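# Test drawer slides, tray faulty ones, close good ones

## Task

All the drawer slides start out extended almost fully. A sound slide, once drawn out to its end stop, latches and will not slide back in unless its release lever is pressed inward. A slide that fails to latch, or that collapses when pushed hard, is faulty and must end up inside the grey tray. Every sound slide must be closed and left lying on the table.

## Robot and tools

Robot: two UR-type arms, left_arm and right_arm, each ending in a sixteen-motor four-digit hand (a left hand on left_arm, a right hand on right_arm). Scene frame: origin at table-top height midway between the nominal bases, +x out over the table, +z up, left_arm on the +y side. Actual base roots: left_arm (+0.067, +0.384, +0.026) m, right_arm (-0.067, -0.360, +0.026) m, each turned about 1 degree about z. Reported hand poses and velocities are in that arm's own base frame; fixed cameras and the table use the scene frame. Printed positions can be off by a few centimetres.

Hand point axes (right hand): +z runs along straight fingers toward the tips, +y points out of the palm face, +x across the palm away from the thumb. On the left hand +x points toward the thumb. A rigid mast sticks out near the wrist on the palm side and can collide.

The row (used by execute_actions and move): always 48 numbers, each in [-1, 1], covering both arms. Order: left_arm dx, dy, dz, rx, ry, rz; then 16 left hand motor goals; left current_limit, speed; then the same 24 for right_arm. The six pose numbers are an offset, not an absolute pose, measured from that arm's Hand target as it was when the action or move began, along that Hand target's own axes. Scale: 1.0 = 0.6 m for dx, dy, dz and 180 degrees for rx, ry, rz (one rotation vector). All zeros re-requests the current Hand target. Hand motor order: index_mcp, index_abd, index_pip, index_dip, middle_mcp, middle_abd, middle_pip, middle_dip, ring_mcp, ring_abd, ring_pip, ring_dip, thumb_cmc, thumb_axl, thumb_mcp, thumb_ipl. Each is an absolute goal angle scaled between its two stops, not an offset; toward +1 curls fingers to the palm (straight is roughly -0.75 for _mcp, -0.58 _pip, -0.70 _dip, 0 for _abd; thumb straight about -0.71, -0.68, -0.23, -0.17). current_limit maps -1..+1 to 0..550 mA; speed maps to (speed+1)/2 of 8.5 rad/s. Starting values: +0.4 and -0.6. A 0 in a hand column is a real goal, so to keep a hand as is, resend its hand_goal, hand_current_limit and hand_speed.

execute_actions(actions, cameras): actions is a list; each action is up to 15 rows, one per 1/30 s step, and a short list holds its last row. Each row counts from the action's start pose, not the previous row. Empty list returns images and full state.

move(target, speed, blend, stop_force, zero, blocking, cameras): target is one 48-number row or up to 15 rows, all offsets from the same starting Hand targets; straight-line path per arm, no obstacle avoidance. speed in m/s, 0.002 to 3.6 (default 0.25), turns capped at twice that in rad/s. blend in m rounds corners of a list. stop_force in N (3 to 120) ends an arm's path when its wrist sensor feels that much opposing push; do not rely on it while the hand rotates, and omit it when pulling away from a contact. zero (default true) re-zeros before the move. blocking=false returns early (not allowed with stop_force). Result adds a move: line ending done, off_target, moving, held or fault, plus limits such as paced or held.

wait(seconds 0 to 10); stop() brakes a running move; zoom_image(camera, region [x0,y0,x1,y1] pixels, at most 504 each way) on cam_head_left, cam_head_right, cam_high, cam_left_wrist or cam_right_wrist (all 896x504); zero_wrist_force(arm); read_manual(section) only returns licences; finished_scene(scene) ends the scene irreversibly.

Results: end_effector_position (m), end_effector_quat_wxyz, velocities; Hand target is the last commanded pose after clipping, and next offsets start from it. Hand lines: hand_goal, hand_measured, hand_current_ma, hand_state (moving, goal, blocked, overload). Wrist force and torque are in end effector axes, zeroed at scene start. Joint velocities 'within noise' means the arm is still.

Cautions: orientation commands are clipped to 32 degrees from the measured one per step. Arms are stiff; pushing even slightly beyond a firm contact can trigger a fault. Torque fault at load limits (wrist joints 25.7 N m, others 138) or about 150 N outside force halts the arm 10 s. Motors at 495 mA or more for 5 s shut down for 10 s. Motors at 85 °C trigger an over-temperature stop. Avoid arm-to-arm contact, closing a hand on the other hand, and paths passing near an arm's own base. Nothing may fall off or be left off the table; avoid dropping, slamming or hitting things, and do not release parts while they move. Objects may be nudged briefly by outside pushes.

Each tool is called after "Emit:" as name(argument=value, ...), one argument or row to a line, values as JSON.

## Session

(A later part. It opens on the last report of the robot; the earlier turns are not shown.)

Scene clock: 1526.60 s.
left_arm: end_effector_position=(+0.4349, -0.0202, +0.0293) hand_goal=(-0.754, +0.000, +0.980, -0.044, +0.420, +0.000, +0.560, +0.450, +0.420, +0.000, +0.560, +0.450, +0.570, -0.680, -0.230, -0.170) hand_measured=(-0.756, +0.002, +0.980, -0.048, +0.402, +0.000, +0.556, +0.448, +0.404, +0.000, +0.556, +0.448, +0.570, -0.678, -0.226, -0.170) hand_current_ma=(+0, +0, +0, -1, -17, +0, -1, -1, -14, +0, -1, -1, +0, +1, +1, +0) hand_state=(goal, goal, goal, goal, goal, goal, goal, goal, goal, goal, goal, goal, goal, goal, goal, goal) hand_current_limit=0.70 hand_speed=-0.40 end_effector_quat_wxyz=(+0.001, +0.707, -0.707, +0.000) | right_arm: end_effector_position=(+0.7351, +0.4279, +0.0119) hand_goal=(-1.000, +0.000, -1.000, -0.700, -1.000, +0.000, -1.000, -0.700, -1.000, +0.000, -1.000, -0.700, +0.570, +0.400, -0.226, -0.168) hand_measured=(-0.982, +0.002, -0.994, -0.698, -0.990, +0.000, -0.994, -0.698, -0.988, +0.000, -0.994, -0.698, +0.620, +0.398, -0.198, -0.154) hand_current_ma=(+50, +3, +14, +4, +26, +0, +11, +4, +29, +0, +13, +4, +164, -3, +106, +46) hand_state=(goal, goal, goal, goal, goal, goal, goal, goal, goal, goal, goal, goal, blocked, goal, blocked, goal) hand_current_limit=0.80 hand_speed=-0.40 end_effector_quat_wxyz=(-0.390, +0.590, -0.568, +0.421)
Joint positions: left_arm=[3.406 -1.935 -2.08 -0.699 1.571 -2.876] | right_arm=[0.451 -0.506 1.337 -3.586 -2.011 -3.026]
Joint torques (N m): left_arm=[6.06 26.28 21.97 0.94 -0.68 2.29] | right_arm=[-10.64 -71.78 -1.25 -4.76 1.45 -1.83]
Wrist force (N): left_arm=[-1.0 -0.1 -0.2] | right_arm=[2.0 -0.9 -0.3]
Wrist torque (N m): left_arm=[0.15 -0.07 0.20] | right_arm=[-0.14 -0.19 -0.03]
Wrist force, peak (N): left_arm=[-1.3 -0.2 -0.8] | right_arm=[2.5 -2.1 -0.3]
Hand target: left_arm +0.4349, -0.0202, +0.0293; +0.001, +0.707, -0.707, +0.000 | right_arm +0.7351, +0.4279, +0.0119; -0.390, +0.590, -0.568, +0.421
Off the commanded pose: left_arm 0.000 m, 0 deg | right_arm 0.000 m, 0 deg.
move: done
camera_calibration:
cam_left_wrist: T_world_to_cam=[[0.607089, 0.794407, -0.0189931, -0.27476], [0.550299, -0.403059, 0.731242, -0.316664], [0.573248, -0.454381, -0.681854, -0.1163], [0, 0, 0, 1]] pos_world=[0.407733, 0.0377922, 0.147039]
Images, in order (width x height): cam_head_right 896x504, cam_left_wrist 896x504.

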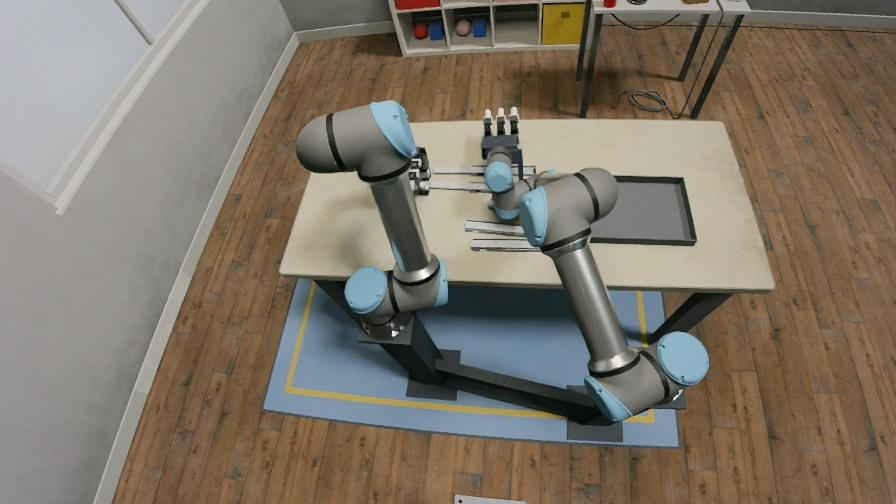

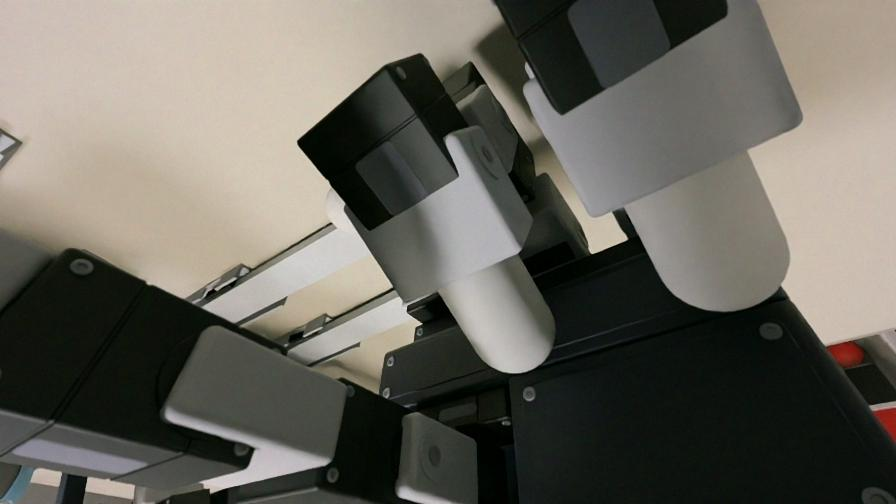

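Emit:
move(
  target=[
    [-0.0167,0,0,0,0,0,-0.753,0,0.98,-0.043,0.42,0,0.56,0.45,0.42,0,0.56,0.45,0.571,-0.68,-0.23,-0.17,0.7,-0.4,0.025,0.0012,0.0005,0,0,0,-1,0,-1,-0.7,-1,0,-1,-0.7,-1,0,-1,-0.7,0.571,0.401,-0.226,-0.168,0.8,-0.4],
    [-0.0167,0,0,0,0,0,-0.753,0,0.98,-0.043,0.42,0,0.56,0.45,0.42,0,0.56,0.45,0.571,-0.68,-0.23,-0.17,0.7,-0.4,0.0346,-0.1709,-0.0621,0,0,0,-1,0,-1,-0.7,-1,0,-1,-0.7,-1,0,-1,-0.7,0.571,0.401,-0.226,-0.168,0.8,-0.4],
  ],
  speed=0.25,
  blend=0.005,
)

Emit:
move(
  target=[0,0,0,0,0,0,-0.753,0,0.98,-0.043,0.42,0,0.56,0.45,0.42,0,0.56,0.45,0.571,-0.68,-0.23,-0.17,0.7,-0.4,0.3173,0.0845,-0.1983,-0.1389,-0.0090,0.0142,-0.137,0,0.98,-0.043,-1,0,-1,-0.7,-1,0,-1,-0.7,-0.71,-0.68,-0.226,-0.168,0.75,-0.4],
  speed=0.3,
  cameras=["cam_head_right"],
)

Emit:
zoom_image(
  camera="cam_head_right",
  region=[420, 150, 620, 290],
)

Emit:
move(
  target=[
    [0,0,0,0,0,0,-0.753,0,0.98,-0.043,0.42,0,0.56,0.45,0.42,0,0.56,0.45,0.571,-0.68,-0.23,-0.17,0.7,-0.4,-0.0333,0,0,0,0,0,-0.137,0,0.98,-0.043,-1,0,-1,-0.7,-1,0,-1,-0.7,-0.71,-0.68,-0.226,-0.168,0.75,-0.4],
    [0,0,0,0,0,0,-0.753,0,0.98,-0.043,0.42,0,0.56,0.45,0.42,0,0.56,0.45,0.571,-0.68,-0.23,-0.17,0.7,-0.4,-0.0333,0.1655,0.1655,0,0,0,-0.137,0,0.98,-0.043,-1,0,-1,-0.7,-1,0,-1,-0.7,-0.71,-0.68,-0.226,-0.168,0.75,-0.4],
  ],
  speed=0.2,
  blend=0.005,
)

Emit:
move(
  target=[0.1167,0,0,0,0,0,-0.753,0,0.98,-0.043,0.42,0,0.56,0.45,0.42,0,0.56,0.45,0.571,-0.68,-0.23,-0.17,0.7,-0.4,0,0,0,0,0,0,-0.137,0,0.98,-0.043,-1,0,-1,-0.7,-1,0,-1,-0.7,-0.71,-0.68,-0.226,-0.168,0.75,-0.4],
  speed=0.03,
  stop_force=10,
  cameras=["cam_head_right"],
)

Emit:
zoom_image(
  camera="cam_head_right",
  region=[420, 150, 620, 290],
)

Scene clock: 1563.60 s.
left_arm: end_effector_position=(+0.4349, -0.0101, +0.0293) hand_goal=(-0.754, +0.000, +0.980, -0.044, +0.420, +0.000, +0.560, +0.450, +0.420, +0.000, +0.560, +0.450, +0.570, -0.680, -0.230, -0.170) hand_measured=(-0.756, +0.002, +0.980, -0.048, +0.402, +0.000, +0.556, +0.448, +0.404, +0.000, +0.556, +0.448, +0.570, -0.678, -0.226, -0.170) hand_current_ma=(+0, +0, +0, -1, -17, +0, -1, -1, -14, +0, -1, -1, +0, +1, +1, +0) hand_state=(goal, goal, goal, goal, goal, goal, goal, goal, goal, goal, goal, goal, goal, goal, goal, goal) hand_current_limit=0.70 hand_speed=-0.40 end_effector_quat_wxyz=(+0.001, +0.707, -0.707, +0.000) | right_arm: end_effector_position=(+0.7351, +0.4129, +0.1218) hand_goal=(-1.000, +0.000, -1.000, -0.700, -1.000, +0.000, -1.000, -0.700, -1.000, +0.000, -1.000, -0.700, +0.570, +0.400, -0.226, -0.168) hand_measured=(-0.982, +0.002, -0.994, -0.698, -0.990, +0.000, -0.994, -0.698, -0.988, +0.000, -0.994, -0.698, +0.572, +0.398, -0.224, -0.166) hand_current_ma=(+48, +2, +13, +4, +26, +0, +11, +4, +29, +0, +13, +4, +4, -3, +4, +4) hand_state=(goal, goal, goal, goal, goal, goal, goal, goal, goal, goal, goal, goal, goal, goal, goal, goal) hand_current_limit=0.80 hand_speed=-0.40 end_effector_quat_wxyz=(-0.390, +0.590, -0.568, +0.421)
Joint positions: left_arm=[3.425 -1.935 -2.08 -0.699 1.571 -2.857] | right_arm=[0.431 -0.703 1.39 -3.445 -1.992 -3.035]
Joint torques (N m): left_arm=[8.41 32.4 17.68 0.25 1.8 2.34] | right_arm=[0.53 -69.87 -27.89 -0.8 1.29 1.77]
Wrist force (N): left_arm=[0.3 0.3 0.6] | right_arm=[0.1 -0.4 0.3]
Wrist torque (N m): left_arm=[0.14 0.01 0.26] | right_arm=[-0.08 0.00 0.10]
Wrist force, peak (N): left_arm=[-1.6 -0.2 0.1] | right_arm=[0.2 -3.3 -0.8]
Hand target: left_arm +0.4349, -0.0101, +0.0293; +0.001, +0.707, -0.707, +0.000 | right_arm +0.7351, +0.4129, +0.1219; -0.390, +0.590, -0.568, +0.421
Off the commanded pose: left_arm 0.000 m, 0 deg | right_arm 0.000 m, 0 deg.
move: done

Scene clock: 1564.87 s.
left_arm: end_effector_position=(+0.4349, -0.0101, +0.0293) hand_goal=(-0.754, +0.000, +0.980, -0.044, +0.420, +0.000, +0.560, +0.450, +0.420, +0.000, +0.560, +0.450, +0.570, -0.680, -0.230, -0.170) hand_measured=(-0.756, +0.002, +0.980, -0.048, +0.402, +0.000, +0.556, +0.448, +0.404, +0.000, +0.556, +0.448, +0.570, -0.678, -0.226, -0.170) hand_current_ma=(+0, +0, +0, -1, -17, +0, -1, -1, -14, +0, -1, -1, +0, +1, +1, +0) hand_state=(goal, goal, goal, goal, goal, goal, goal, goal, goal, goal, goal, goal, goal, goal, goal, goal) hand_current_limit=0.70 hand_speed=-0.40 end_effector_quat_wxyz=(+0.001, +0.707, -0.707, +0.000) | right_arm: end_effector_position=(+0.6060, +0.2226, +0.1250) hand_goal=(-0.138, +0.000, +0.980, -0.044, -1.000, +0.000, -1.000, -0.700, -1.000, +0.000, -1.000, -0.700, -0.710, -0.680, -0.226, -0.168) hand_measured=(-0.138, +0.002, +0.972, -0.046, -0.990, +0.000, -0.994, -0.698, -0.988, +0.000, -0.994, -0.698, -0.694, -0.678, -0.224, -0.166) hand_current_ma=(-1, +2, -17, -5, +26, +0, +11, +4, +29, +0, +13, +4, +41, +5, +3, +4) hand_state=(goal, goal, goal, goal, goal, goal, goal, goal, goal, goal, goal, goal, goal, goal, goal, goal) hand_current_limit=0.75 hand_speed=-0.40 end_effector_quat_wxyz=(-0.271, +0.653, -0.653, +0.271)
Joint positions: left_arm=[3.425 -1.935 -2.08 -0.699 1.571 -2.857] | right_arm=[0.13 -1.151 1.922 -3.124 -1.663 -3.05]
Joint torques (N m): left_arm=[9.19 39.7 11.18 0.16 2.19 2.31] | right_arm=[-10 -51.63 -9.95 -0.69 1.13 1.3]
Wrist force (N): left_arm=[0.2 -0.3 0.4] | right_arm=[0.4 -0.7 0.0]
Wrist torque (N m): left_arm=[0.07 0.02 0.27] | right_arm=[-0.07 -0.05 0.00]
Wrist force, peak (N): left_arm=[0.7 -0.1 0.4] | right_arm=[-2.5 -1.0 0.8]
Hand target: left_arm +0.4349, -0.0101, +0.0293; +0.001, +0.707, -0.707, +0.000 | right_arm +0.6059, +0.2225, +0.1250; -0.270, +0.653, -0.653, +0.271
Off the commanded pose: left_arm 0.000 m, 0 deg | right_arm 0.000 m, 0 deg.
move: done
Images, in order (width x height): cam_head_right 896x504.

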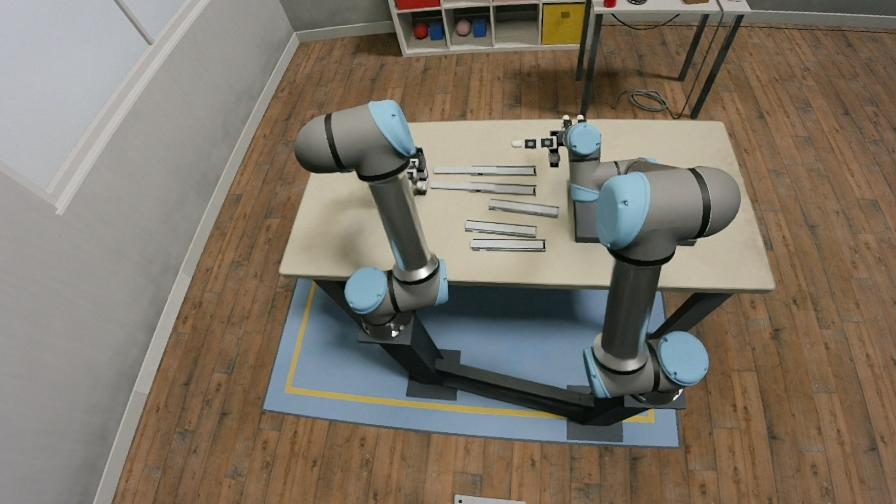

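Scaled by 2.520 from the camera's 896x504 image, which has a finer 1280x720 frame.

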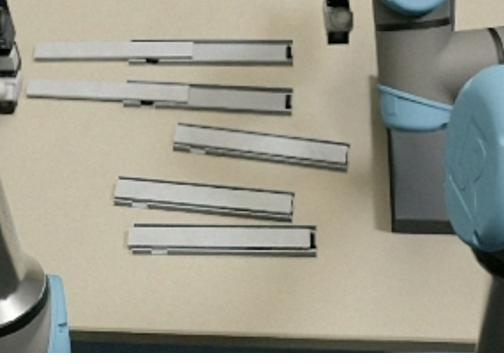

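Scene clock: 1566.17 s.
left_arm: end_effector_position=(+0.4349, -0.0101, +0.0293) hand_goal=(-0.754, +0.000, +0.980, -0.044, +0.420, +0.000, +0.560, +0.450, +0.420, +0.000, +0.560, +0.450, +0.570, -0.680, -0.230, -0.170) hand_measured=(-0.756, +0.002, +0.980, -0.048, +0.402, +0.000, +0.556, +0.448, +0.404, +0.000, +0.556, +0.448, +0.570, -0.678, -0.226, -0.170) hand_current_ma=(+0, +0, +0, -1, -17, +0, -1, -1, -14, +0, -1, -1, +0, +1, +1, +0) hand_state=(goal, goal, goal, goal, goal, goal, goal, goal, goal, goal, goal, goal, goal, goal, goal, goal) hand_current_limit=0.70 hand_speed=-0.40 end_effector_quat_wxyz=(+0.001, +0.707, -0.707, +0.000) | right_arm: end_effector_position=(+0.6060, +0.2424, -0.0153) hand_goal=(-0.138, +0.000, +0.980, -0.044, -1.000, +0.000, -1.000, -0.700, -1.000, +0.000, -1.000, -0.700, -0.710, -0.680, -0.226, -0.168) hand_measured=(-0.138, +0.002, +0.972, -0.046, -0.990, +0.000, -0.994, -0.698, -0.988, +0.000, -0.994, -0.698, -0.696, -0.678, -0.224, -0.166) hand_current_ma=(-1, +2, -15, -5, +26, +0, +11, +4, +29, +0, +13, +4, +34, +5, +3, +4) hand_state=(goal, goal, goal, goal, goal, goal, goal, goal, goal, goal, goal, goal, goal, goal, goal, goal) hand_current_limit=0.75 hand_speed=-0.40 end_effector_quat_wxyz=(-0.270, +0.653, -0.653, +0.271)
Joint positions: left_arm=[3.425 -1.935 -2.08 -0.699 1.571 -2.857] | right_arm=[0.167 -0.857 1.94 -3.433 -1.689 -3.023]
Joint torques (N m): left_arm=[9.15 40.86 8.01 0.61 1.93 2.37] | right_arm=[10.9 -31.2 -7.44 -4.85 -1 1.96]
Wrist force (N): left_arm=[0.3 0.1 0.4] | right_arm=[0.1 -0.4 -0.2]
Wrist torque (N m): left_arm=[0.12 0.01 0.28] | right_arm=[-0.01 -0.02 0.09]
Wrist force, peak (N): left_arm=[0.5 0.2 0.8] | right_arm=[-2.5 -1.5 -1.3]
Hand target: left_arm +0.4349, -0.0101, +0.0293; +0.001, +0.707, -0.707, +0.000 | right_arm +0.6059, +0.2424, -0.0154; -0.270, +0.653, -0.653, +0.271
Off the commanded pose: left_arm 0.000 m, 0 deg | right_arm 0.000 m, 0 deg.
move: done

Scene clock: 1569.33 s.
left_arm: end_effector_position=(+0.4348, -0.0802, +0.0293) hand_goal=(-0.754, +0.000, +0.980, -0.044, +0.420, +0.000, +0.560, +0.450, +0.420, +0.000, +0.560, +0.450, +0.570, -0.680, -0.230, -0.170) hand_measured=(-0.756, +0.002, +0.980, -0.048, +0.402, +0.000, +0.556, +0.448, +0.404, +0.000, +0.556, +0.448, +0.570, -0.678, -0.226, -0.170) hand_current_ma=(+0, +0, +0, -1, -17, +0, -1, -1, -14, +0, -1, -1, +0, +1, +1, +0) hand_state=(goal, goal, goal, goal, goal, goal, goal, goal, goal, goal, goal, goal, goal, goal, goal, goal) hand_current_limit=0.70 hand_speed=-0.40 end_effector_quat_wxyz=(+0.001, +0.707, -0.707, +0.000) | right_arm: end_effector_position=(+0.6059, +0.2424, -0.0154) hand_goal=(-0.138, +0.000, +0.980, -0.044, -1.000, +0.000, -1.000, -0.700, -1.000, +0.000, -1.000, -0.700, -0.710, -0.680, -0.226, -0.168) hand_measured=(-0.138, +0.002, +0.972, -0.046, -0.990, +0.000, -0.994, -0.698, -0.988, +0.000, -0.994, -0.698, -0.696, -0.678, -0.224, -0.166) hand_current_ma=(-1, +2, -15, -5, +26, +0, +11, +4, +29, +0, +13, +4, +34, +5, +3, +4) hand_state=(goal, goal, goal, goal, goal, goal, goal, goal, goal, goal, goal, goal, goal, goal, goal, goal) hand_current_limit=0.75 hand_speed=-0.40 end_effector_quat_wxyz=(-0.270, +0.653, -0.653, +0.271)
Joint positions: left_arm=[3.289 -1.941 -2.071 -0.702 1.57 -2.993] | right_arm=[0.167 -0.856 1.94 -3.433 -1.689 -3.023]
Joint torques (N m): left_arm=[9.08 40.2 7.46 1.84 -0.63 2.49] | right_arm=[10.22 -32.91 1.73 -5.06 -0.27 2.11]
Wrist force (N): left_arm=[0.0 -0.1 0.5] | right_arm=[0.1 -0.6 0.0]
Wrist torque (N m): left_arm=[0.10 0.04 0.14] | right_arm=[-0.05 -0.02 0.08]
Wrist force, peak (N): left_arm=[-0.9 0.0 0.8] | right_arm=[0.0 -0.7 0.2]
Hand target: left_arm +0.4348, -0.0802, +0.0293; +0.001, +0.707, -0.707, +0.000 | right_arm +0.6059, +0.2424, -0.0154; -0.270, +0.653, -0.653, +0.271
Off the commanded pose: left_arm 0.000 m, 0 deg | right_arm 0.000 m, 0 deg.
move: done
Images, in order (width x height): cam_head_right 896x504.

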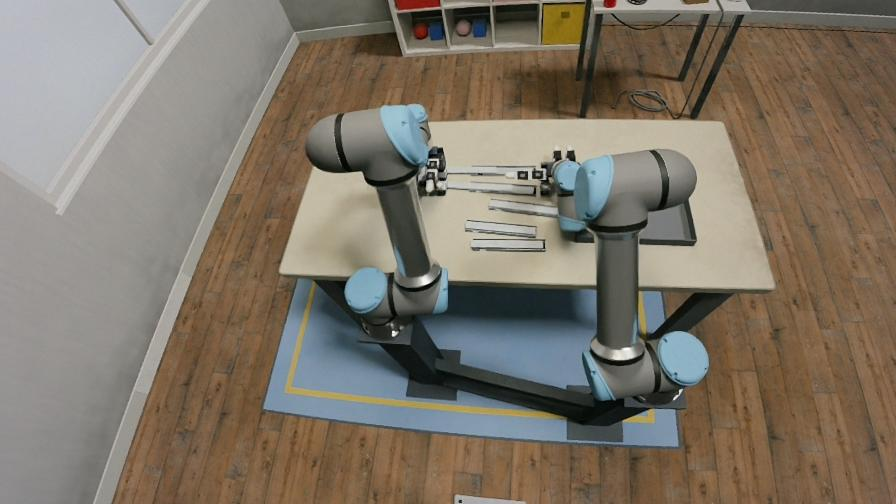

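Scaled by 2.520 from the camera's 896x504 image, which has a finer 1280x720 frame.

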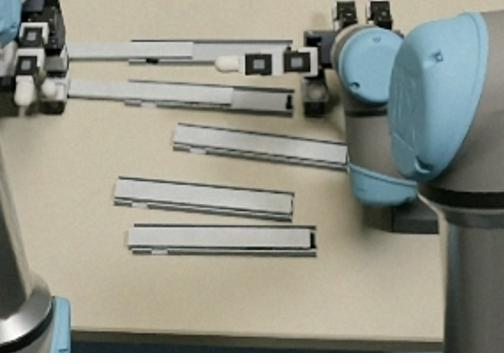

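Emit:
move(
  target=[0.19,0.003,0,0,0,0,-0.753,0,0.98,-0.043,0.42,0,0.56,0.45,0.42,0,0.56,0.45,0.571,-0.68,-0.23,-0.17,0.7,-0.4,0,0,0,0,0,0,-0.137,0,0.98,-0.043,-1,0,-1,-0.7,-1,0,-1,-0.7,-0.71,-0.68,-0.226,-0.168,0.75,-0.4],
  speed=0.05,
  stop_force=12,
  cameras=[],
)

Emit:
move(
  target=[
    [-0.02,0,0,0,0,0,-0.753,0,0.98,-0.043,0.42,0,0.56,0.45,0.42,0,0.56,0.45,0.571,-0.68,-0.23,-0.17,0.7,-0.4,0.0333,0,0,0,0,0,-0.137,0,0.98,-0.043,-1,0,-1,-0.7,-1,0,-1,-0.7,-0.71,-0.68,-0.226,-0.168,0.75,-0.4],
    [-0.1,0,-0.15,0,0,0,-0.753,0,0.98,-0.043,0.42,0,0.56,0.45,0.42,0,0.56,0.45,0.571,-0.68,-0.23,-0.17,0.7,-0.4,0.0333,-0.1414,-0.1414,0,0,0,-0.137,0,0.98,-0.043,-1,0,-1,-0.7,-1,0,-1,-0.7,-0.71,-0.68,-0.226,-0.168,0.75,-0.4],
  ],
  speed=0.2,
  blend=0.01,
  cameras=["cam_head_right","cam_left_wrist"],
)

Emit:
zoom_image(
  camera="cam_head_right",
  region=[420, 150, 620, 290],
)

Scene clock: 1581.00 s.
left_arm: end_effector_position=(+0.4332, -0.1758, +0.0294) hand_goal=(-0.754, +0.000, +0.980, -0.044, +0.420, +0.000, +0.560, +0.450, +0.420, +0.000, +0.560, +0.450, +0.570, -0.680, -0.230, -0.170) hand_measured=(-0.756, +0.030, +0.980, -0.048, +0.402, +0.000, +0.556, +0.448, +0.404, +0.000, +0.556, +0.448, +0.570, -0.678, -0.226, -0.170) hand_current_ma=(+0, +26, +0, -1, -17, +0, -1, -1, -14, +0, -1, -1, +0, +1, +1, +0) hand_state=(goal, blocked, goal, goal, goal, goal, goal, goal, goal, goal, goal, goal, goal, goal, goal, goal) hand_current_limit=0.70 hand_speed=-0.40 end_effector_quat_wxyz=(+0.001, +0.707, -0.707, +0.000) | right_arm: end_effector_position=(+0.6059, +0.2424, -0.0154) hand_goal=(-0.138, +0.000, +0.980, -0.044, -1.000, +0.000, -1.000, -0.700, -1.000, +0.000, -1.000, -0.700, -0.710, -0.680, -0.226, -0.168) hand_measured=(-0.130, +0.040, +0.980, -0.046, -0.990, +0.000, -0.994, -0.698, -0.988, +0.000, -0.994, -0.698, -0.696, -0.678, -0.224, -0.166) hand_current_ma=(+19, +101, -1, -5, +26, +0, +11, +4, +29, +0, +13, +4, +34, +5, +3, +4) hand_state=(goal, blocked, goal, goal, goal, goal, goal, goal, goal, goal, goal, goal, goal, goal, goal, goal) hand_current_limit=0.75 hand_speed=-0.40 end_effector_quat_wxyz=(-0.270, +0.653, -0.653, +0.271)
Joint positions: left_arm=[3.104 -1.971 -2.021 -0.722 1.57 -3.178] | right_arm=[0.167 -0.856 1.94 -3.433 -1.689 -3.023]
Joint torques (N m): left_arm=[-8.36 41.83 21.6 4.82 -2.23 -2.19] | right_arm=[8.27 -34.14 -6.24 -5.12 1.06 1.98]
Wrist force (N): left_arm=[-4.1 0.3 0.4] | right_arm=[3.7 0.4 -0.2]
Wrist torque (N m): left_arm=[0.16 -0.17 -0.14] | right_arm=[0.00 0.00 0.11]
Wrist force, peak (N): left_arm=[-14.3 -1.0 -6.1] | right_arm=[15.2 -0.6 -1.4]
Hand target: left_arm +0.4332, -0.1758, +0.0294; +0.001, +0.707, -0.707, +0.000 (not the last commanded pose) | right_arm +0.6059, +0.2424, -0.0154; -0.270, +0.653, -0.653, +0.271
Off the commanded pose: left_arm 0.018 m, 0 deg | right_arm 0.000 m, 0 deg.
move: contact (left_arm)
No camera images: "cameras" was empty.

Scene clock: 1582.20 s.
left_arm: end_effector_position=(+0.4334, -0.1157, +0.1193) hand_goal=(-0.754, +0.000, +0.980, -0.044, +0.420, +0.000, +0.560, +0.450, +0.420, +0.000, +0.560, +0.450, +0.570, -0.680, -0.230, -0.170) hand_measured=(-0.756, +0.004, +0.980, -0.048, +0.402, +0.000, +0.556, +0.448, +0.404, +0.000, +0.556, +0.448, +0.570, -0.678, -0.226, -0.170) hand_current_ma=(+0, +1, +0, -1, -17, +0, -1, -1, -14, +0, -1, -1, +0, +1, +1, +0) hand_state=(goal, goal, goal, goal, goal, goal, goal, goal, goal, goal, goal, goal, goal, goal, goal, goal) hand_current_limit=0.70 hand_speed=-0.40 end_effector_quat_wxyz=(+0.001, +0.707, -0.707, +0.000) | right_arm: end_effector_position=(+0.6059, +0.2225, +0.1045) hand_goal=(-0.138, +0.000, +0.980, -0.044, -1.000, +0.000, -1.000, -0.700, -1.000, +0.000, -1.000, -0.700, -0.710, -0.680, -0.226, -0.168) hand_measured=(-0.136, +0.002, +0.980, -0.046, -0.990, +0.000, -0.994, -0.698, -0.988, +0.000, -0.994, -0.698, -0.696, -0.678, -0.224, -0.166) hand_current_ma=(+2, +4, -1, -5, +26, +0, +11, +4, +29, +0, +13, +4, +34, +5, +3, +4) hand_state=(goal, goal, goal, goal, goal, goal, goal, goal, goal, goal, goal, goal, goal, goal, goal, goal) hand_current_limit=0.75 hand_speed=-0.40 end_effector_quat_wxyz=(-0.270, +0.653, -0.653, +0.271)
Joint positions: left_arm=[3.22 -1.788 -1.976 -0.95 1.57 -3.062] | right_arm=[0.129 -1.114 1.936 -3.174 -1.663 -3.05]
Joint torques (N m): left_arm=[3.3 36.66 14.95 0.89 -0.77 -0.69] | right_arm=[-8.22 -53.29 -3.16 -0.88 1.21 -1.96]
Wrist force (N): left_arm=[0.0 0.1 0.6] | right_arm=[0.2 -0.6 -0.2]
Wrist torque (N m): left_arm=[0.12 0.04 0.24] | right_arm=[-0.04 -0.02 -0.02]
Wrist force, peak (N): left_arm=[-4.2 0.1 0.3] | right_arm=[4.0 -0.1 -0.5]
Hand target: left_arm +0.4334, -0.1157, +0.1194; +0.001, +0.707, -0.707, +0.000 | right_arm +0.6059, +0.2225, +0.1046; -0.270, +0.653, -0.653, +0.271
Off the commanded pose: left_arm 0.000 m, 0 deg | right_arm 0.000 m, 0 deg.
move: done
camera_calibration:
cam_left_wrist: T_world_to_cam=[[0.60709, 0.794408, -0.0189071, -0.196294], [0.550188, -0.40305, 0.73133, -0.420117], [0.573354, -0.454386, -0.681761, -0.0975325], [0, 0, 0, 1]] pos_world=[0.406232, -0.0577078, 0.237039]
Images, in order (width x height): cam_head_right 896x504, cam_left_wrist 896x504.

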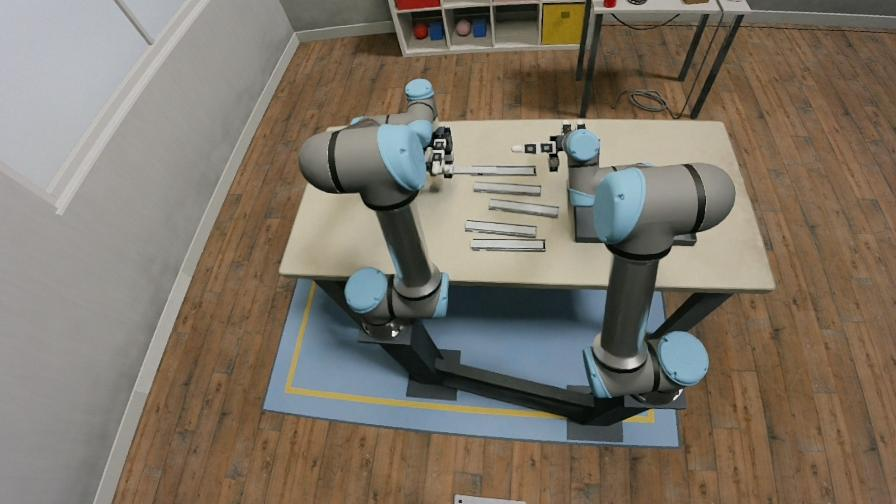

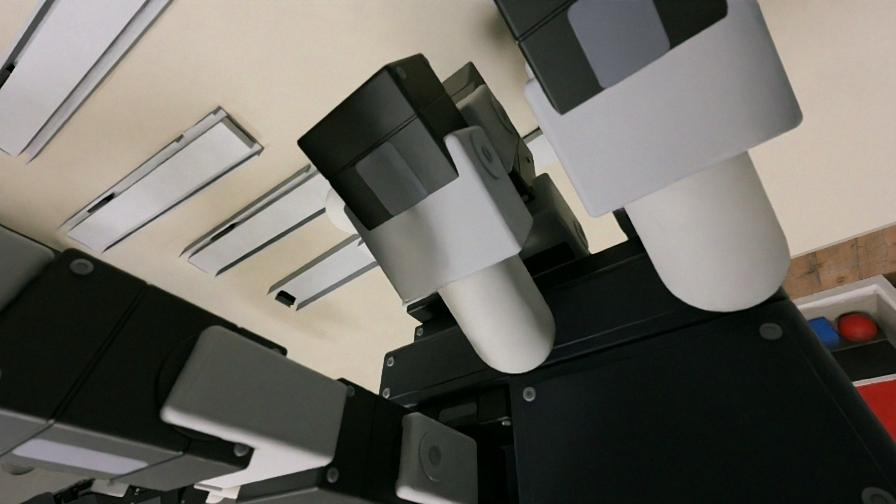

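Scaled by 2.520 from the camera's 896x504 image, which has a finer 1280x720 frame.

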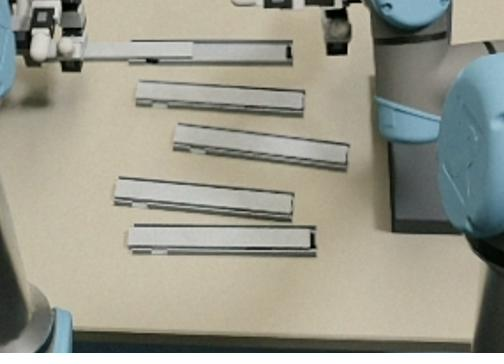

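Emit:
move(
  target=[
    [-0.1595,-0.1353,0,0,0,0,-0.753,0,0.98,-0.043,0.42,0,0.56,0.45,0.42,0,0.56,0.45,0.571,-0.68,-0.23,-0.17,0.7,-0.4,-0.0267,-0.0877,0.0877,0,0,0,-0.137,0,0.98,-0.043,-1,0,-1,-0.7,-1,0,-1,-0.7,-0.71,-0.68,-0.226,-0.168,0.75,-0.4],
    [-0.1595,-0.1353,0.15,0,0,0,-0.753,0,0.98,-0.043,0.42,0,0.56,0.45,0.42,0,0.56,0.45,0.571,-0.68,-0.23,-0.17,0.7,-0.4,-0.0267,0.0538,0.2292,0,0,0,-0.137,0,0.98,-0.043,-1,0,-1,-0.7,-1,0,-1,-0.7,-0.71,-0.68,-0.226,-0.168,0.75,-0.4],
  ],
  speed=0.2,
  blend=0.005,
  cameras=["cam_head_right","cam_left_wrist"],
)

Emit:
zoom_image(
  camera="cam_head_right",
  region=[415, 155, 515, 215],
)

Emit:
move(
  target=[0.1,0,0,0,0,0,-0.753,0,0.98,-0.043,0.42,0,0.56,0.45,0.42,0,0.56,0.45,0.571,-0.68,-0.23,-0.17,0.7,-0.4,0,0,0,0,0,0,-0.137,0,0.98,-0.043,-1,0,-1,-0.7,-1,0,-1,-0.7,-0.71,-0.68,-0.226,-0.168,0.75,-0.4],
  speed=0.03,
  stop_force=10,
  cameras=["cam_head_right"],
)

Emit:
zoom_image(
  camera="cam_head_right",
  region=[420, 150, 620, 290],
)

Scene clock: 1607.47 s.
left_arm: end_effector_position=(+0.5145, -0.0202, +0.0292) hand_goal=(-0.754, +0.000, +0.980, -0.044, +0.420, +0.000, +0.560, +0.450, +0.420, +0.000, +0.560, +0.450, +0.570, -0.680, -0.230, -0.170) hand_measured=(-0.756, +0.004, +0.980, -0.048, +0.402, +0.000, +0.556, +0.448, +0.404, +0.000, +0.556, +0.448, +0.570, -0.678, -0.226, -0.170) hand_current_ma=(+0, +1, +0, -1, -16, +0, -1, -1, -14, +0, -1, -1, +0, +1, +1, +0) hand_state=(goal, goal, goal, goal, goal, goal, goal, goal, goal, goal, goal, goal, goal, goal, goal, goal) hand_current_limit=0.70 hand_speed=-0.40 end_effector_quat_wxyz=(+0.001, +0.707, -0.707, +0.000) | right_arm: end_effector_position=(+0.6804, +0.2384, -0.0153) hand_goal=(-0.138, +0.000, +0.980, -0.044, -1.000, +0.000, -1.000, -0.700, -1.000, +0.000, -1.000, -0.700, -0.710, -0.680, -0.226, -0.168) hand_measured=(-0.138, +0.002, +0.980, -0.046, -0.990, +0.000, -0.994, -0.698, -0.988, +0.000, -0.994, -0.698, -0.696, -0.678, -0.224, -0.166) hand_current_ma=(+1, +4, -1, -5, +26, +0, +11, +4, +29, +0, +13, +4, +31, +5, +3, +4) hand_state=(goal, goal, goal, goal, goal, goal, goal, goal, goal, goal, goal, goal, goal, goal, goal, goal) hand_current_limit=0.75 hand_speed=-0.40 end_effector_quat_wxyz=(-0.270, +0.653, -0.653, +0.271)
Joint positions: left_arm=[3.37 -2.077 -1.843 -0.794 1.571 -2.912] | right_arm=[0.14 -0.768 1.725 -3.309 -1.67 -3.043]
Joint torques (N m): left_arm=[5.24 34.47 22.43 3.29 -1.59 2.08] | right_arm=[-3.59 -38.59 -12.15 -4.68 0.03 -1.54]
Wrist force (N): left_arm=[0.1 0.2 0.6] | right_arm=[0.2 -0.8 -0.1]
Wrist torque (N m): left_arm=[0.13 0.03 0.26] | right_arm=[-0.08 -0.03 -0.01]
Wrist force, peak (N): left_arm=[1.6 1.7 0.7] | right_arm=[-0.2 -2.9 -0.4]
Hand target: left_arm +0.5145, -0.0202, +0.0292; +0.001, +0.707, -0.707, +0.000 | right_arm +0.6803, +0.2384, -0.0155; -0.270, +0.653, -0.653, +0.271
Off the commanded pose: left_arm 0.000 m, 0 deg | right_arm 0.000 m, 0 deg.
move: done
camera_calibration:
cam_left_wrist: T_world_to_cam=[[0.607046, 0.794439, -0.0190511, -0.323057], [0.550348, -0.402996, 0.73124, -0.360421], [0.573248, -0.454381, -0.681854, -0.161999], [0, 0, 0, 1]] pos_world=[0.487333, 0.0377922, 0.14694]
Images, in order (width x height): cam_head_right 896x504, cam_left_wrist 896x504.

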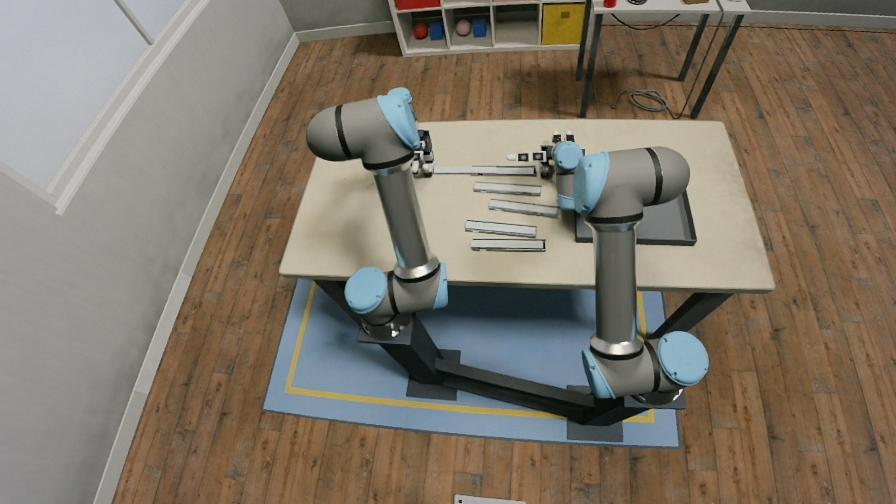

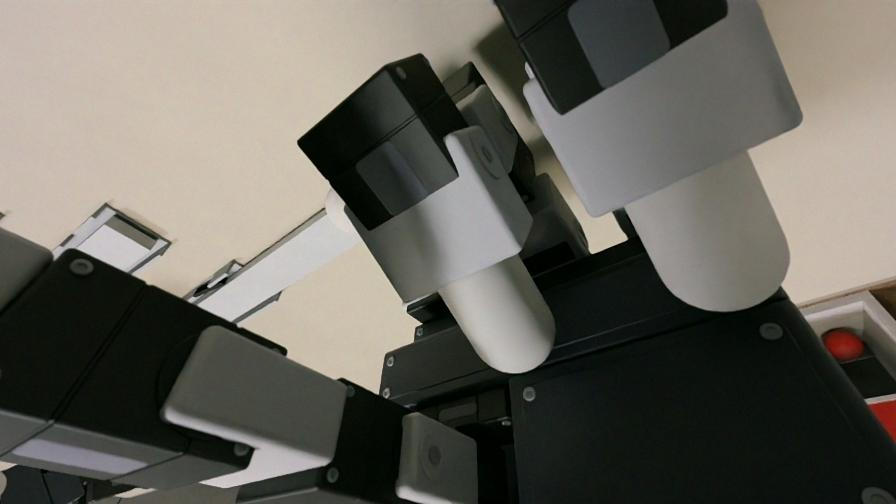

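Scaled by 5.040 from the camera's 896x504 image, which has a finer 1280x720 frame.

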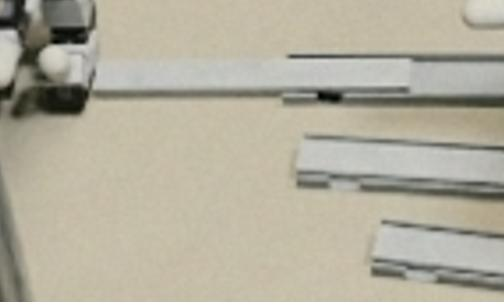

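Scene clock: 1609.20 s.
left_arm: end_effector_position=(+0.5146, -0.0403, +0.0292) hand_goal=(-0.754, +0.000, +0.980, -0.044, +0.420, +0.000, +0.560, +0.450, +0.420, +0.000, +0.560, +0.450, +0.570, -0.680, -0.230, -0.170) hand_measured=(-0.756, +0.032, +0.980, -0.048, +0.402, +0.000, +0.556, +0.448, +0.404, +0.000, +0.556, +0.448, +0.570, -0.678, -0.226, -0.170) hand_current_ma=(-1, +30, +0, -1, -16, +0, -1, -1, -14, +0, -1, -1, +0, +1, +1, +0) hand_state=(goal, blocked, goal, goal, goal, goal, goal, goal, goal, goal, goal, goal, goal, goal, goal, goal) hand_current_limit=0.70 hand_speed=-0.40 end_effector_quat_wxyz=(+0.001, +0.707, -0.707, +0.000) | right_arm: end_effector_position=(+0.6803, +0.2384, -0.0155) hand_goal=(-0.138, +0.000, +0.980, -0.044, -1.000, +0.000, -1.000, -0.700, -1.000, +0.000, -1.000, -0.700, -0.710, -0.680, -0.226, -0.168) hand_measured=(-0.128, +0.038, +0.980, -0.046, -0.990, +0.000, -0.994, -0.698, -0.988, +0.000, -0.994, -0.698, -0.696, -0.678, -0.224, -0.166) hand_current_ma=(+25, +96, +0, -5, +26, +0, +11, +4, +29, +0, +13, +4, +31, +5, +3, +4) hand_state=(goal, blocked, goal, goal, goal, goal, goal, goal, goal, goal, goal, goal, goal, goal, goal, goal) hand_current_limit=0.75 hand_speed=-0.40 end_effector_quat_wxyz=(-0.270, +0.653, -0.653, +0.271)
Joint positions: left_arm=[3.336 -2.077 -1.843 -0.794 1.571 -2.946] | right_arm=[0.14 -0.767 1.725 -3.309 -1.67 -3.043]
Joint torques (N m): left_arm=[-7.86 47.46 6.37 3.85 -1.95 -2.19] | right_arm=[15.28 -37.86 -3.37 -4.99 2.29 0.09]
Wrist force (N): left_arm=[-2.6 -0.8 0.3] | right_arm=[4.5 -1.0 -0.9]
Wrist torque (N m): left_arm=[0.10 -0.13 -0.10] | right_arm=[-0.05 -0.08 0.06]
Wrist force, peak (N): left_arm=[-10.5 -0.9 -2.3] | right_arm=[10.4 -0.9 -1.8]
Hand target: left_arm +0.5146, -0.0403, +0.0292; +0.001, +0.707, -0.707, +0.000 (not the last commanded pose) | right_arm +0.6803, +0.2384, -0.0155; -0.270, +0.653, -0.653, +0.271
Off the commanded pose: left_arm 0.040 m, 0 deg | right_arm 0.000 m, 0 deg.
move: contact (left_arm)
Images, in order (width x height): cam_head_right 896x504.

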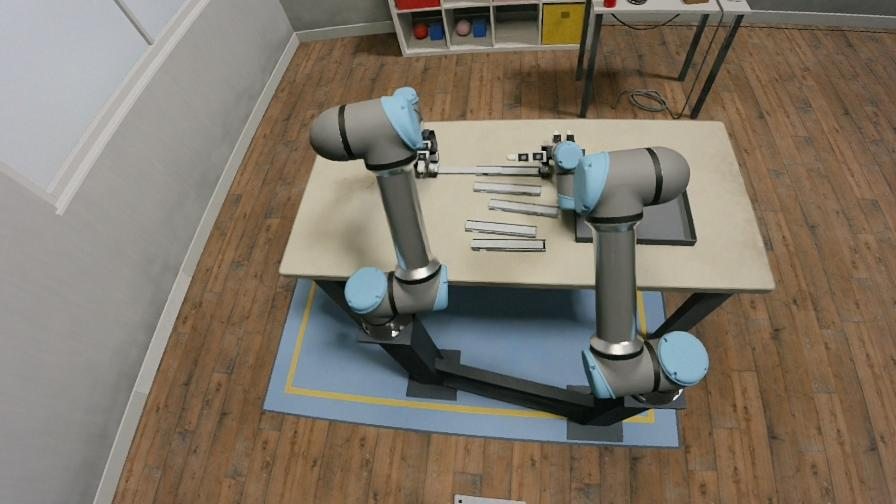

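Scaled by 2.520 from the camera's 896x504 image, which has a finer 1280x720 frame.

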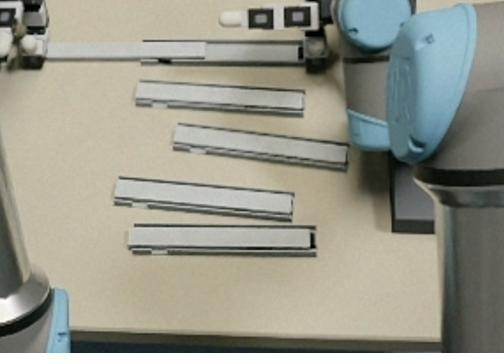

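Emit:
move(
  target=[0.03,0,0,0,0,0,-0.753,0,0.98,-0.043,0.42,0,0.56,0.45,0.42,0,0.56,0.45,0.571,-0.68,-0.23,-0.17,0.7,-0.4,0,0,0,0,0,0,-0.137,0,0.98,-0.043,-1,0,-1,-0.7,-1,0,-1,-0.7,-0.71,-0.68,-0.226,-0.168,0.75,-0.4],
  speed=0.02,
  stop_force=28,
  zero=false,
  cameras=[],
)

Emit:
move(
  target=[0.03,0,0,0,0,0,-0.753,0,0.98,-0.043,0.42,0,0.56,0.45,0.42,0,0.56,0.45,0.571,-0.68,-0.23,-0.17,0.7,-0.4,0,0,0,0,0,0,-0.137,0,0.98,-0.043,-1,0,-1,-0.7,-1,0,-1,-0.7,-0.71,-0.68,-0.226,-0.168,0.75,-0.4],
  speed=0.013,
  stop_force=43,
  zero=false,
  cameras=[],
)

Emit:
move(
  target=[-0.02,0,0,0,0,0,-0.753,0,0.98,-0.043,0.42,0,0.56,0.45,0.42,0,0.56,0.45,0.571,-0.68,-0.23,-0.17,0.7,-0.4,0,0,0,0,0,0,-0.137,0,0.98,-0.043,-1,0,-1,-0.7,-1,0,-1,-0.7,-0.71,-0.68,-0.226,-0.168,0.75,-0.4],
  speed=0.05,
  cameras=["cam_head_right"],
)

Emit:
zoom_image(
  camera="cam_head_right",
  region=[420, 150, 620, 290],
)

Scene clock: 1622.47 s.
left_arm: end_effector_position=(+0.5146, -0.0474, +0.0293) hand_goal=(-0.754, +0.000, +0.980, -0.044, +0.420, +0.000, +0.560, +0.450, +0.420, +0.000, +0.560, +0.450, +0.570, -0.680, -0.230, -0.170) hand_measured=(-0.754, +0.112, +0.988, -0.048, +0.402, +0.000, +0.556, +0.448, +0.404, +0.000, +0.556, +0.448, +0.570, -0.678, -0.226, -0.170) hand_current_ma=(+0, +229, +3, -1, -16, +0, -1, -1, -14, +0, -1, -1, +0, +1, +1, +0) hand_state=(goal, blocked, goal, goal, goal, goal, goal, goal, goal, goal, goal, goal, goal, goal, goal, goal) hand_current_limit=0.70 hand_speed=-0.40 end_effector_quat_wxyz=(+0.001, +0.707, -0.707, +0.000) | right_arm: end_effector_position=(+0.6803, +0.2384, -0.0155) hand_goal=(-0.138, +0.000, +0.980, -0.044, -1.000, +0.000, -1.000, -0.700, -1.000, +0.000, -1.000, -0.700, -0.710, -0.680, -0.226, -0.168) hand_measured=(-0.110, +0.110, +0.976, -0.046, -0.990, +0.000, -0.994, -0.698, -0.988, +0.000, -0.994, -0.698, -0.696, -0.678, -0.224, -0.166) hand_current_ma=(+86, +355, -5, -4, +26, +0, +11, +4, +29, +0, +13, +4, +31, +5, +3, +4) hand_state=(blocked, blocked, goal, goal, goal, goal, goal, goal, goal, goal, goal, goal, goal, goal, goal, goal) hand_current_limit=0.75 hand_speed=-0.40 end_effector_quat_wxyz=(-0.270, +0.653, -0.653, +0.271)
Joint positions: left_arm=[3.324 -2.078 -1.842 -0.794 1.571 -2.958] | right_arm=[0.14 -0.767 1.725 -3.309 -1.67 -3.043]
Joint torques (N m): left_arm=[-4.55 43.29 3.12 1.88 -4.77 0.68] | right_arm=[15.43 -37.61 -11.68 -3.79 6.75 2.59]
Wrist force (N): left_arm=[-19.1 -1.6 -7.0] | right_arm=[24.4 -5.4 -6.9]
Wrist torque (N m): left_arm=[0.69 -0.51 -1.25] | right_arm=[0.14 -0.32 0.41]
Wrist force, peak (N): left_arm=[-29.0 -2.0 -11.1] | right_arm=[25.0 -5.7 -7.3]
Hand target: left_arm +0.5146, -0.0474, +0.0293; +0.001, +0.707, -0.707, +0.000 (not the last commanded pose) | right_arm +0.6803, +0.2384, -0.0155; -0.270, +0.653, -0.653, +0.271
Off the commanded pose: left_arm 0.011 m, 0 deg | right_arm 0.000 m, 0 deg.
move: contact (left_arm)
No camera images: "cameras" was empty.

Scene clock: 1624.83 s.
left_arm: end_effector_position=(+0.5146, -0.0654, +0.0293) hand_goal=(-0.754, +0.000, +0.980, -0.044, +0.420, +0.000, +0.560, +0.450, +0.420, +0.000, +0.560, +0.450, +0.570, -0.680, -0.230, -0.170) hand_measured=(-0.734, +0.172, +0.992, -0.048, +0.402, +0.000, +0.556, +0.448, +0.404, +0.000, +0.556, +0.448, +0.570, -0.678, -0.226, -0.170) hand_current_ma=(+21, +456, +9, -1, -16, +0, -1, -1, -14, +0, -1, -1, +0, +1, +1, +0) hand_state=(blocked, blocked, goal, goal, goal, goal, goal, goal, goal, goal, goal, goal, goal, goal, goal, goal) hand_current_limit=0.70 hand_speed=-0.40 end_effector_quat_wxyz=(+0.001, +0.707, -0.707, +0.000) | right_arm: end_effector_position=(+0.6803, +0.2384, -0.0155) hand_goal=(-0.138, +0.000, +0.980, -0.044, -1.000, +0.000, -1.000, -0.700, -1.000, +0.000, -1.000, -0.700, -0.710, -0.680, -0.226, -0.168) hand_measured=(-0.074, +0.580, +0.956, -0.046, -0.990, +0.000, -0.994, -0.698, -0.988, +0.000, -0.994, -0.698, -0.696, -0.678, -0.224, -0.166) hand_current_ma=(+229, +481, -64, -4, +26, +0, +11, +4, +29, +0, +13, +4, +31, +5, +3, +4) hand_state=(blocked, blocked, blocked, goal, goal, goal, goal, goal, goal, goal, goal, goal, goal, goal, goal, goal) hand_current_limit=0.75 hand_speed=-0.40 end_effector_quat_wxyz=(-0.270, +0.653, -0.653, +0.271)
Joint positions: left_arm=[3.294 -2.079 -1.839 -0.796 1.571 -2.988] | right_arm=[0.14 -0.767 1.725 -3.309 -1.67 -3.043]
Joint torques (N m): left_arm=[-10.09 36.47 13.73 -0.06 -5.38 1.96] | right_arm=[16.62 -36.58 -16.99 3.24 5.69 2.49]
Wrist force (N): left_arm=[-30.2 -1.5 -14.5] | right_arm=[23.3 -17.6 -17.1]
Wrist torque (N m): left_arm=[1.09 -0.78 -1.75] | right_arm=[0.31 -0.35 0.53]
Wrist force, peak (N): left_arm=[-41.9 -2.8 -19.9] | right_arm=[30.9 -21.4 -20.4]
Hand target: left_arm +0.5146, -0.0654, +0.0293; +0.001, +0.707, -0.707, +0.000 | right_arm +0.6803, +0.2384, -0.0155; -0.270, +0.653, -0.653, +0.271
Off the commanded pose: left_arm 0.000 m, 0 deg | right_arm 0.000 m, 0 deg.
move: done
No camera images: "cameras" was empty.

Scene clock: 1625.63 s.
left_arm: end_effector_position=(+0.5146, -0.0533, +0.0293) hand_goal=(-0.754, +0.000, +0.980, -0.044, +0.420, +0.000, +0.560, +0.450, +0.420, +0.000, +0.560, +0.450, +0.570, -0.680, -0.230, -0.170) hand_measured=(-0.762, +0.024, +0.980, -0.048, +0.402, +0.000, +0.556, +0.448, +0.404, +0.000, +0.556, +0.448, +0.570, -0.678, -0.226, -0.170) hand_current_ma=(-5, +21, +0, -1, -16, +0, -1, -1, -14, +0, -1, -1, +0, +1, +1, +0) hand_state=(goal, blocked, goal, goal, goal, goal, goal, goal, goal, goal, goal, goal, goal, goal, goal, goal) hand_current_limit=0.70 hand_speed=-0.40 end_effector_quat_wxyz=(+0.000, +0.707, -0.707, +0.000) | right_arm: end_effector_position=(+0.6803, +0.2384, -0.0155) hand_goal=(-0.138, +0.000, +0.980, -0.044, -1.000, +0.000, -1.000, -0.700, -1.000, +0.000, -1.000, -0.700, -0.710, -0.680, -0.226, -0.168) hand_measured=(-0.074, +0.380, +0.970, -0.046, -0.990, +0.000, -0.994, -0.698, -0.988, +0.000, -0.994, -0.698, -0.696, -0.678, -0.224, -0.166) hand_current_ma=(+230, +481, -21, -4, +26, +0, +11, +4, +29, +0, +13, +4, +31, +5, +3, +4) hand_state=(blocked, blocked, goal, goal, goal, goal, goal, goal, goal, goal, goal, goal, goal, goal, goal, goal) hand_current_limit=0.75 hand_speed=-0.40 end_effector_quat_wxyz=(-0.270, +0.653, -0.653, +0.271)
Joint positions: left_arm=[3.314 -2.078 -1.841 -0.794 1.571 -2.968] | right_arm=[0.14 -0.767 1.725 -3.309 -1.67 -3.043]
Joint torques (N m): left_arm=[-10.06 45.43 9.92 3.5 0.49 -2.18] | right_arm=[15.46 -37.55 -17.87 3.04 1.34 1.83]
Wrist force (N): left_arm=[-7.1 -1.1 -1.7] | right_arm=[13.5 -19.7 -18.3]
Wrist torque (N m): left_arm=[0.33 -0.17 -0.40] | right_arm=[0.44 -0.61 0.39]
Wrist force, peak (N): left_arm=[-30.1 -1.5 -14.2] | right_arm=[23.6 -17.6 -16.8]
Hand target: left_arm +0.5146, -0.0534, +0.0293; +0.001, +0.707, -0.707, +0.000 | right_arm +0.6803, +0.2384, -0.0155; -0.270, +0.653, -0.653, +0.271
Off the commanded pose: left_arm 0.000 m, 0 deg | right_arm 0.000 m, 0 deg.
move: done
Images, in order (width x height): cam_head_right 896x504.

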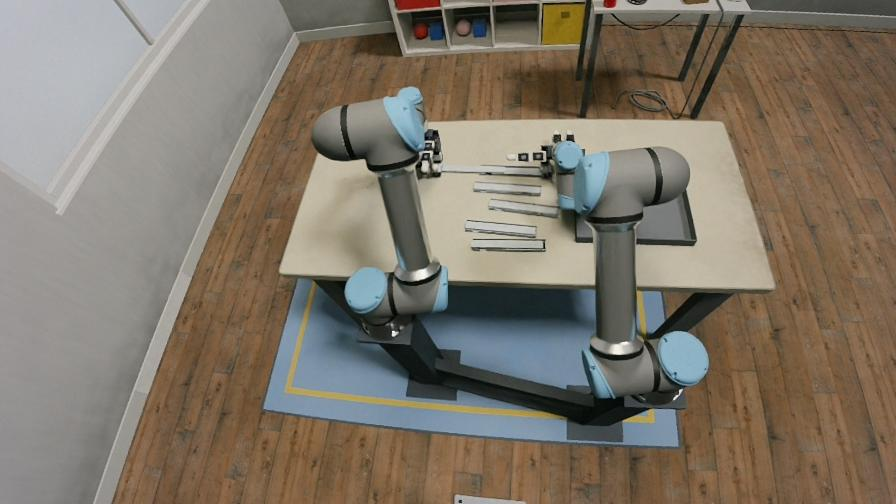

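Scaled by 2.520 from the camera's 896x504 image, which has a finer 1280x720 frame.

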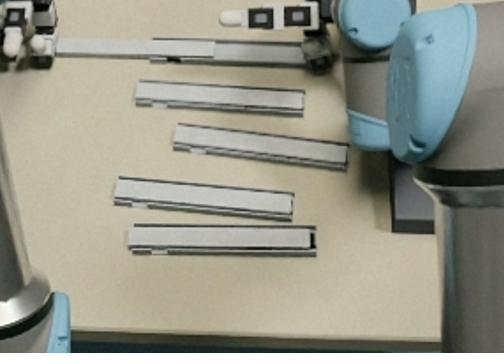

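Emit:
move(
  target=[
    [-0.02,0,0,0,0,0,-0.753,0,0.98,-0.043,0.42,0,0.56,0.45,0.42,0,0.56,0.45,0.571,-0.68,-0.23,-0.17,0.7,-0.4,0.05,-0.01,-0.01,0,0,0,-0.137,0,0.98,-0.043,-1,0,-1,-0.7,-1,0,-1,-0.7,-0.71,-0.68,-0.226,-0.168,0.75,-0.4],
    [-0.02,0,0,0,0,0,-0.753,0,0.98,-0.043,0.42,0,0.56,0.45,0.42,0,0.56,0.45,0.571,-0.68,-0.23,-0.17,0.7,-0.4,0.05,-0.16,-0.16,0,0,0,-0.137,0,0.98,-0.043,-1,0,-1,-0.7,-1,0,-1,-0.7,-0.71,-0.68,-0.226,-0.168,0.75,-0.4],
  ],
  speed=0.2,
  blend=0.01,
  cameras=["cam_head_right"],
)

Emit:
zoom_image(
  camera="cam_head_right",
  region=[420, 150, 620, 290],
)

Scene clock: 1636.30 s.
left_arm: end_effector_position=(+0.5146, -0.0414, +0.0293) hand_goal=(-0.754, +0.000, +0.980, -0.044, +0.420, +0.000, +0.560, +0.450, +0.420, +0.000, +0.560, +0.450, +0.570, -0.680, -0.230, -0.170) hand_measured=(-0.760, +0.004, +0.980, -0.048, +0.402, +0.000, +0.556, +0.448, +0.404, +0.000, +0.556, +0.448, +0.570, -0.678, -0.226, -0.170) hand_current_ma=(-2, +1, +0, -1, -16, +0, -1, -1, -14, +0, -1, -1, +0, +1, +1, +0) hand_state=(goal, goal, goal, goal, goal, goal, goal, goal, goal, goal, goal, goal, goal, goal, goal, goal) hand_current_limit=0.70 hand_speed=-0.40 end_effector_quat_wxyz=(+0.001, +0.707, -0.707, +0.000) | right_arm: end_effector_position=(+0.6803, +0.2085, +0.1203) hand_goal=(-0.138, +0.000, +0.980, -0.044, -1.000, +0.000, -1.000, -0.700, -1.000, +0.000, -1.000, -0.700, -0.710, -0.680, -0.226, -0.168) hand_measured=(-0.136, +0.002, +0.972, -0.046, -0.990, +0.000, -0.994, -0.698, -0.988, +0.000, -0.994, -0.698, -0.696, -0.678, -0.224, -0.166) hand_current_ma=(+2, +4, -14, -4, +26, +0, +11, +4, +29, +0, +13, +4, +31, +5, +3, +4) hand_state=(goal, goal, goal, goal, goal, goal, goal, goal, goal, goal, goal, goal, goal, goal, goal, goal) hand_current_limit=0.75 hand_speed=-0.40 end_effector_quat_wxyz=(-0.270, +0.653, -0.653, +0.271)
Joint positions: left_arm=[3.334 -2.077 -1.843 -0.794 1.571 -2.948] | right_arm=[0.09 -1.022 1.722 -3.055 -1.635 -3.078]
Joint torques (N m): left_arm=[7.56 48.08 21.63 4.77 2.07 1.17] | right_arm=[-9.72 -55.72 -4.05 -0.43 1.26 -1.83]
Wrist force (N): left_arm=[0.0 0.2 0.5] | right_arm=[0.5 -0.5 -0.1]
Wrist torque (N m): left_arm=[0.13 0.04 0.24] | right_arm=[-0.02 -0.07 0.02]
Wrist force, peak (N): left_arm=[-7.8 -1.3 -2.2] | right_arm=[13.5 -20.0 -18.7]
Hand target: left_arm +0.5146, -0.0414, +0.0293; +0.001, +0.707, -0.707, +0.000 | right_arm +0.6803, +0.2085, +0.1203; -0.270, +0.653, -0.653, +0.271
Off the commanded pose: left_arm 0.000 m, 0 deg | right_arm 0.000 m, 0 deg.
move: done
Images, in order (width x height): cam_head_right 896x504.

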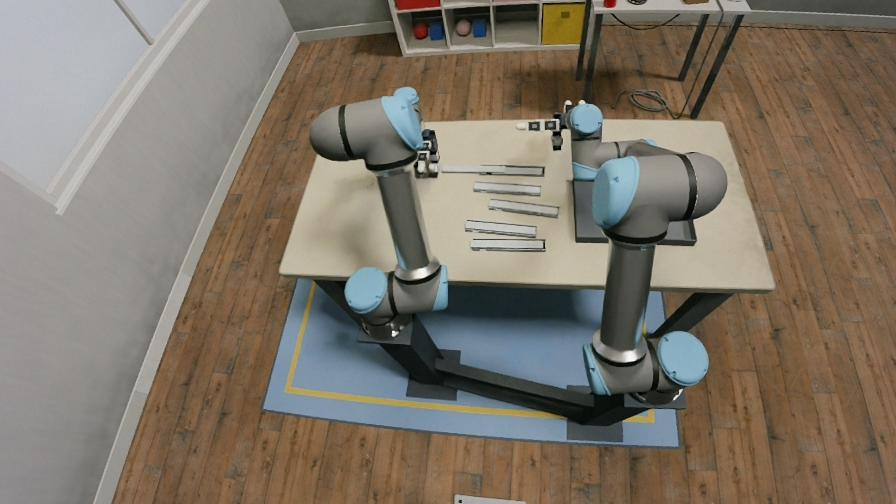

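Scaled by 2.520 from the camera's 896x504 image, which has a finer 1280x720 frame.

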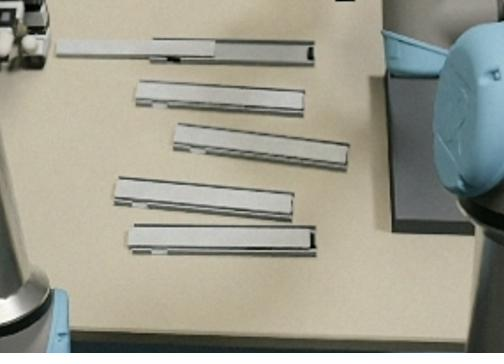

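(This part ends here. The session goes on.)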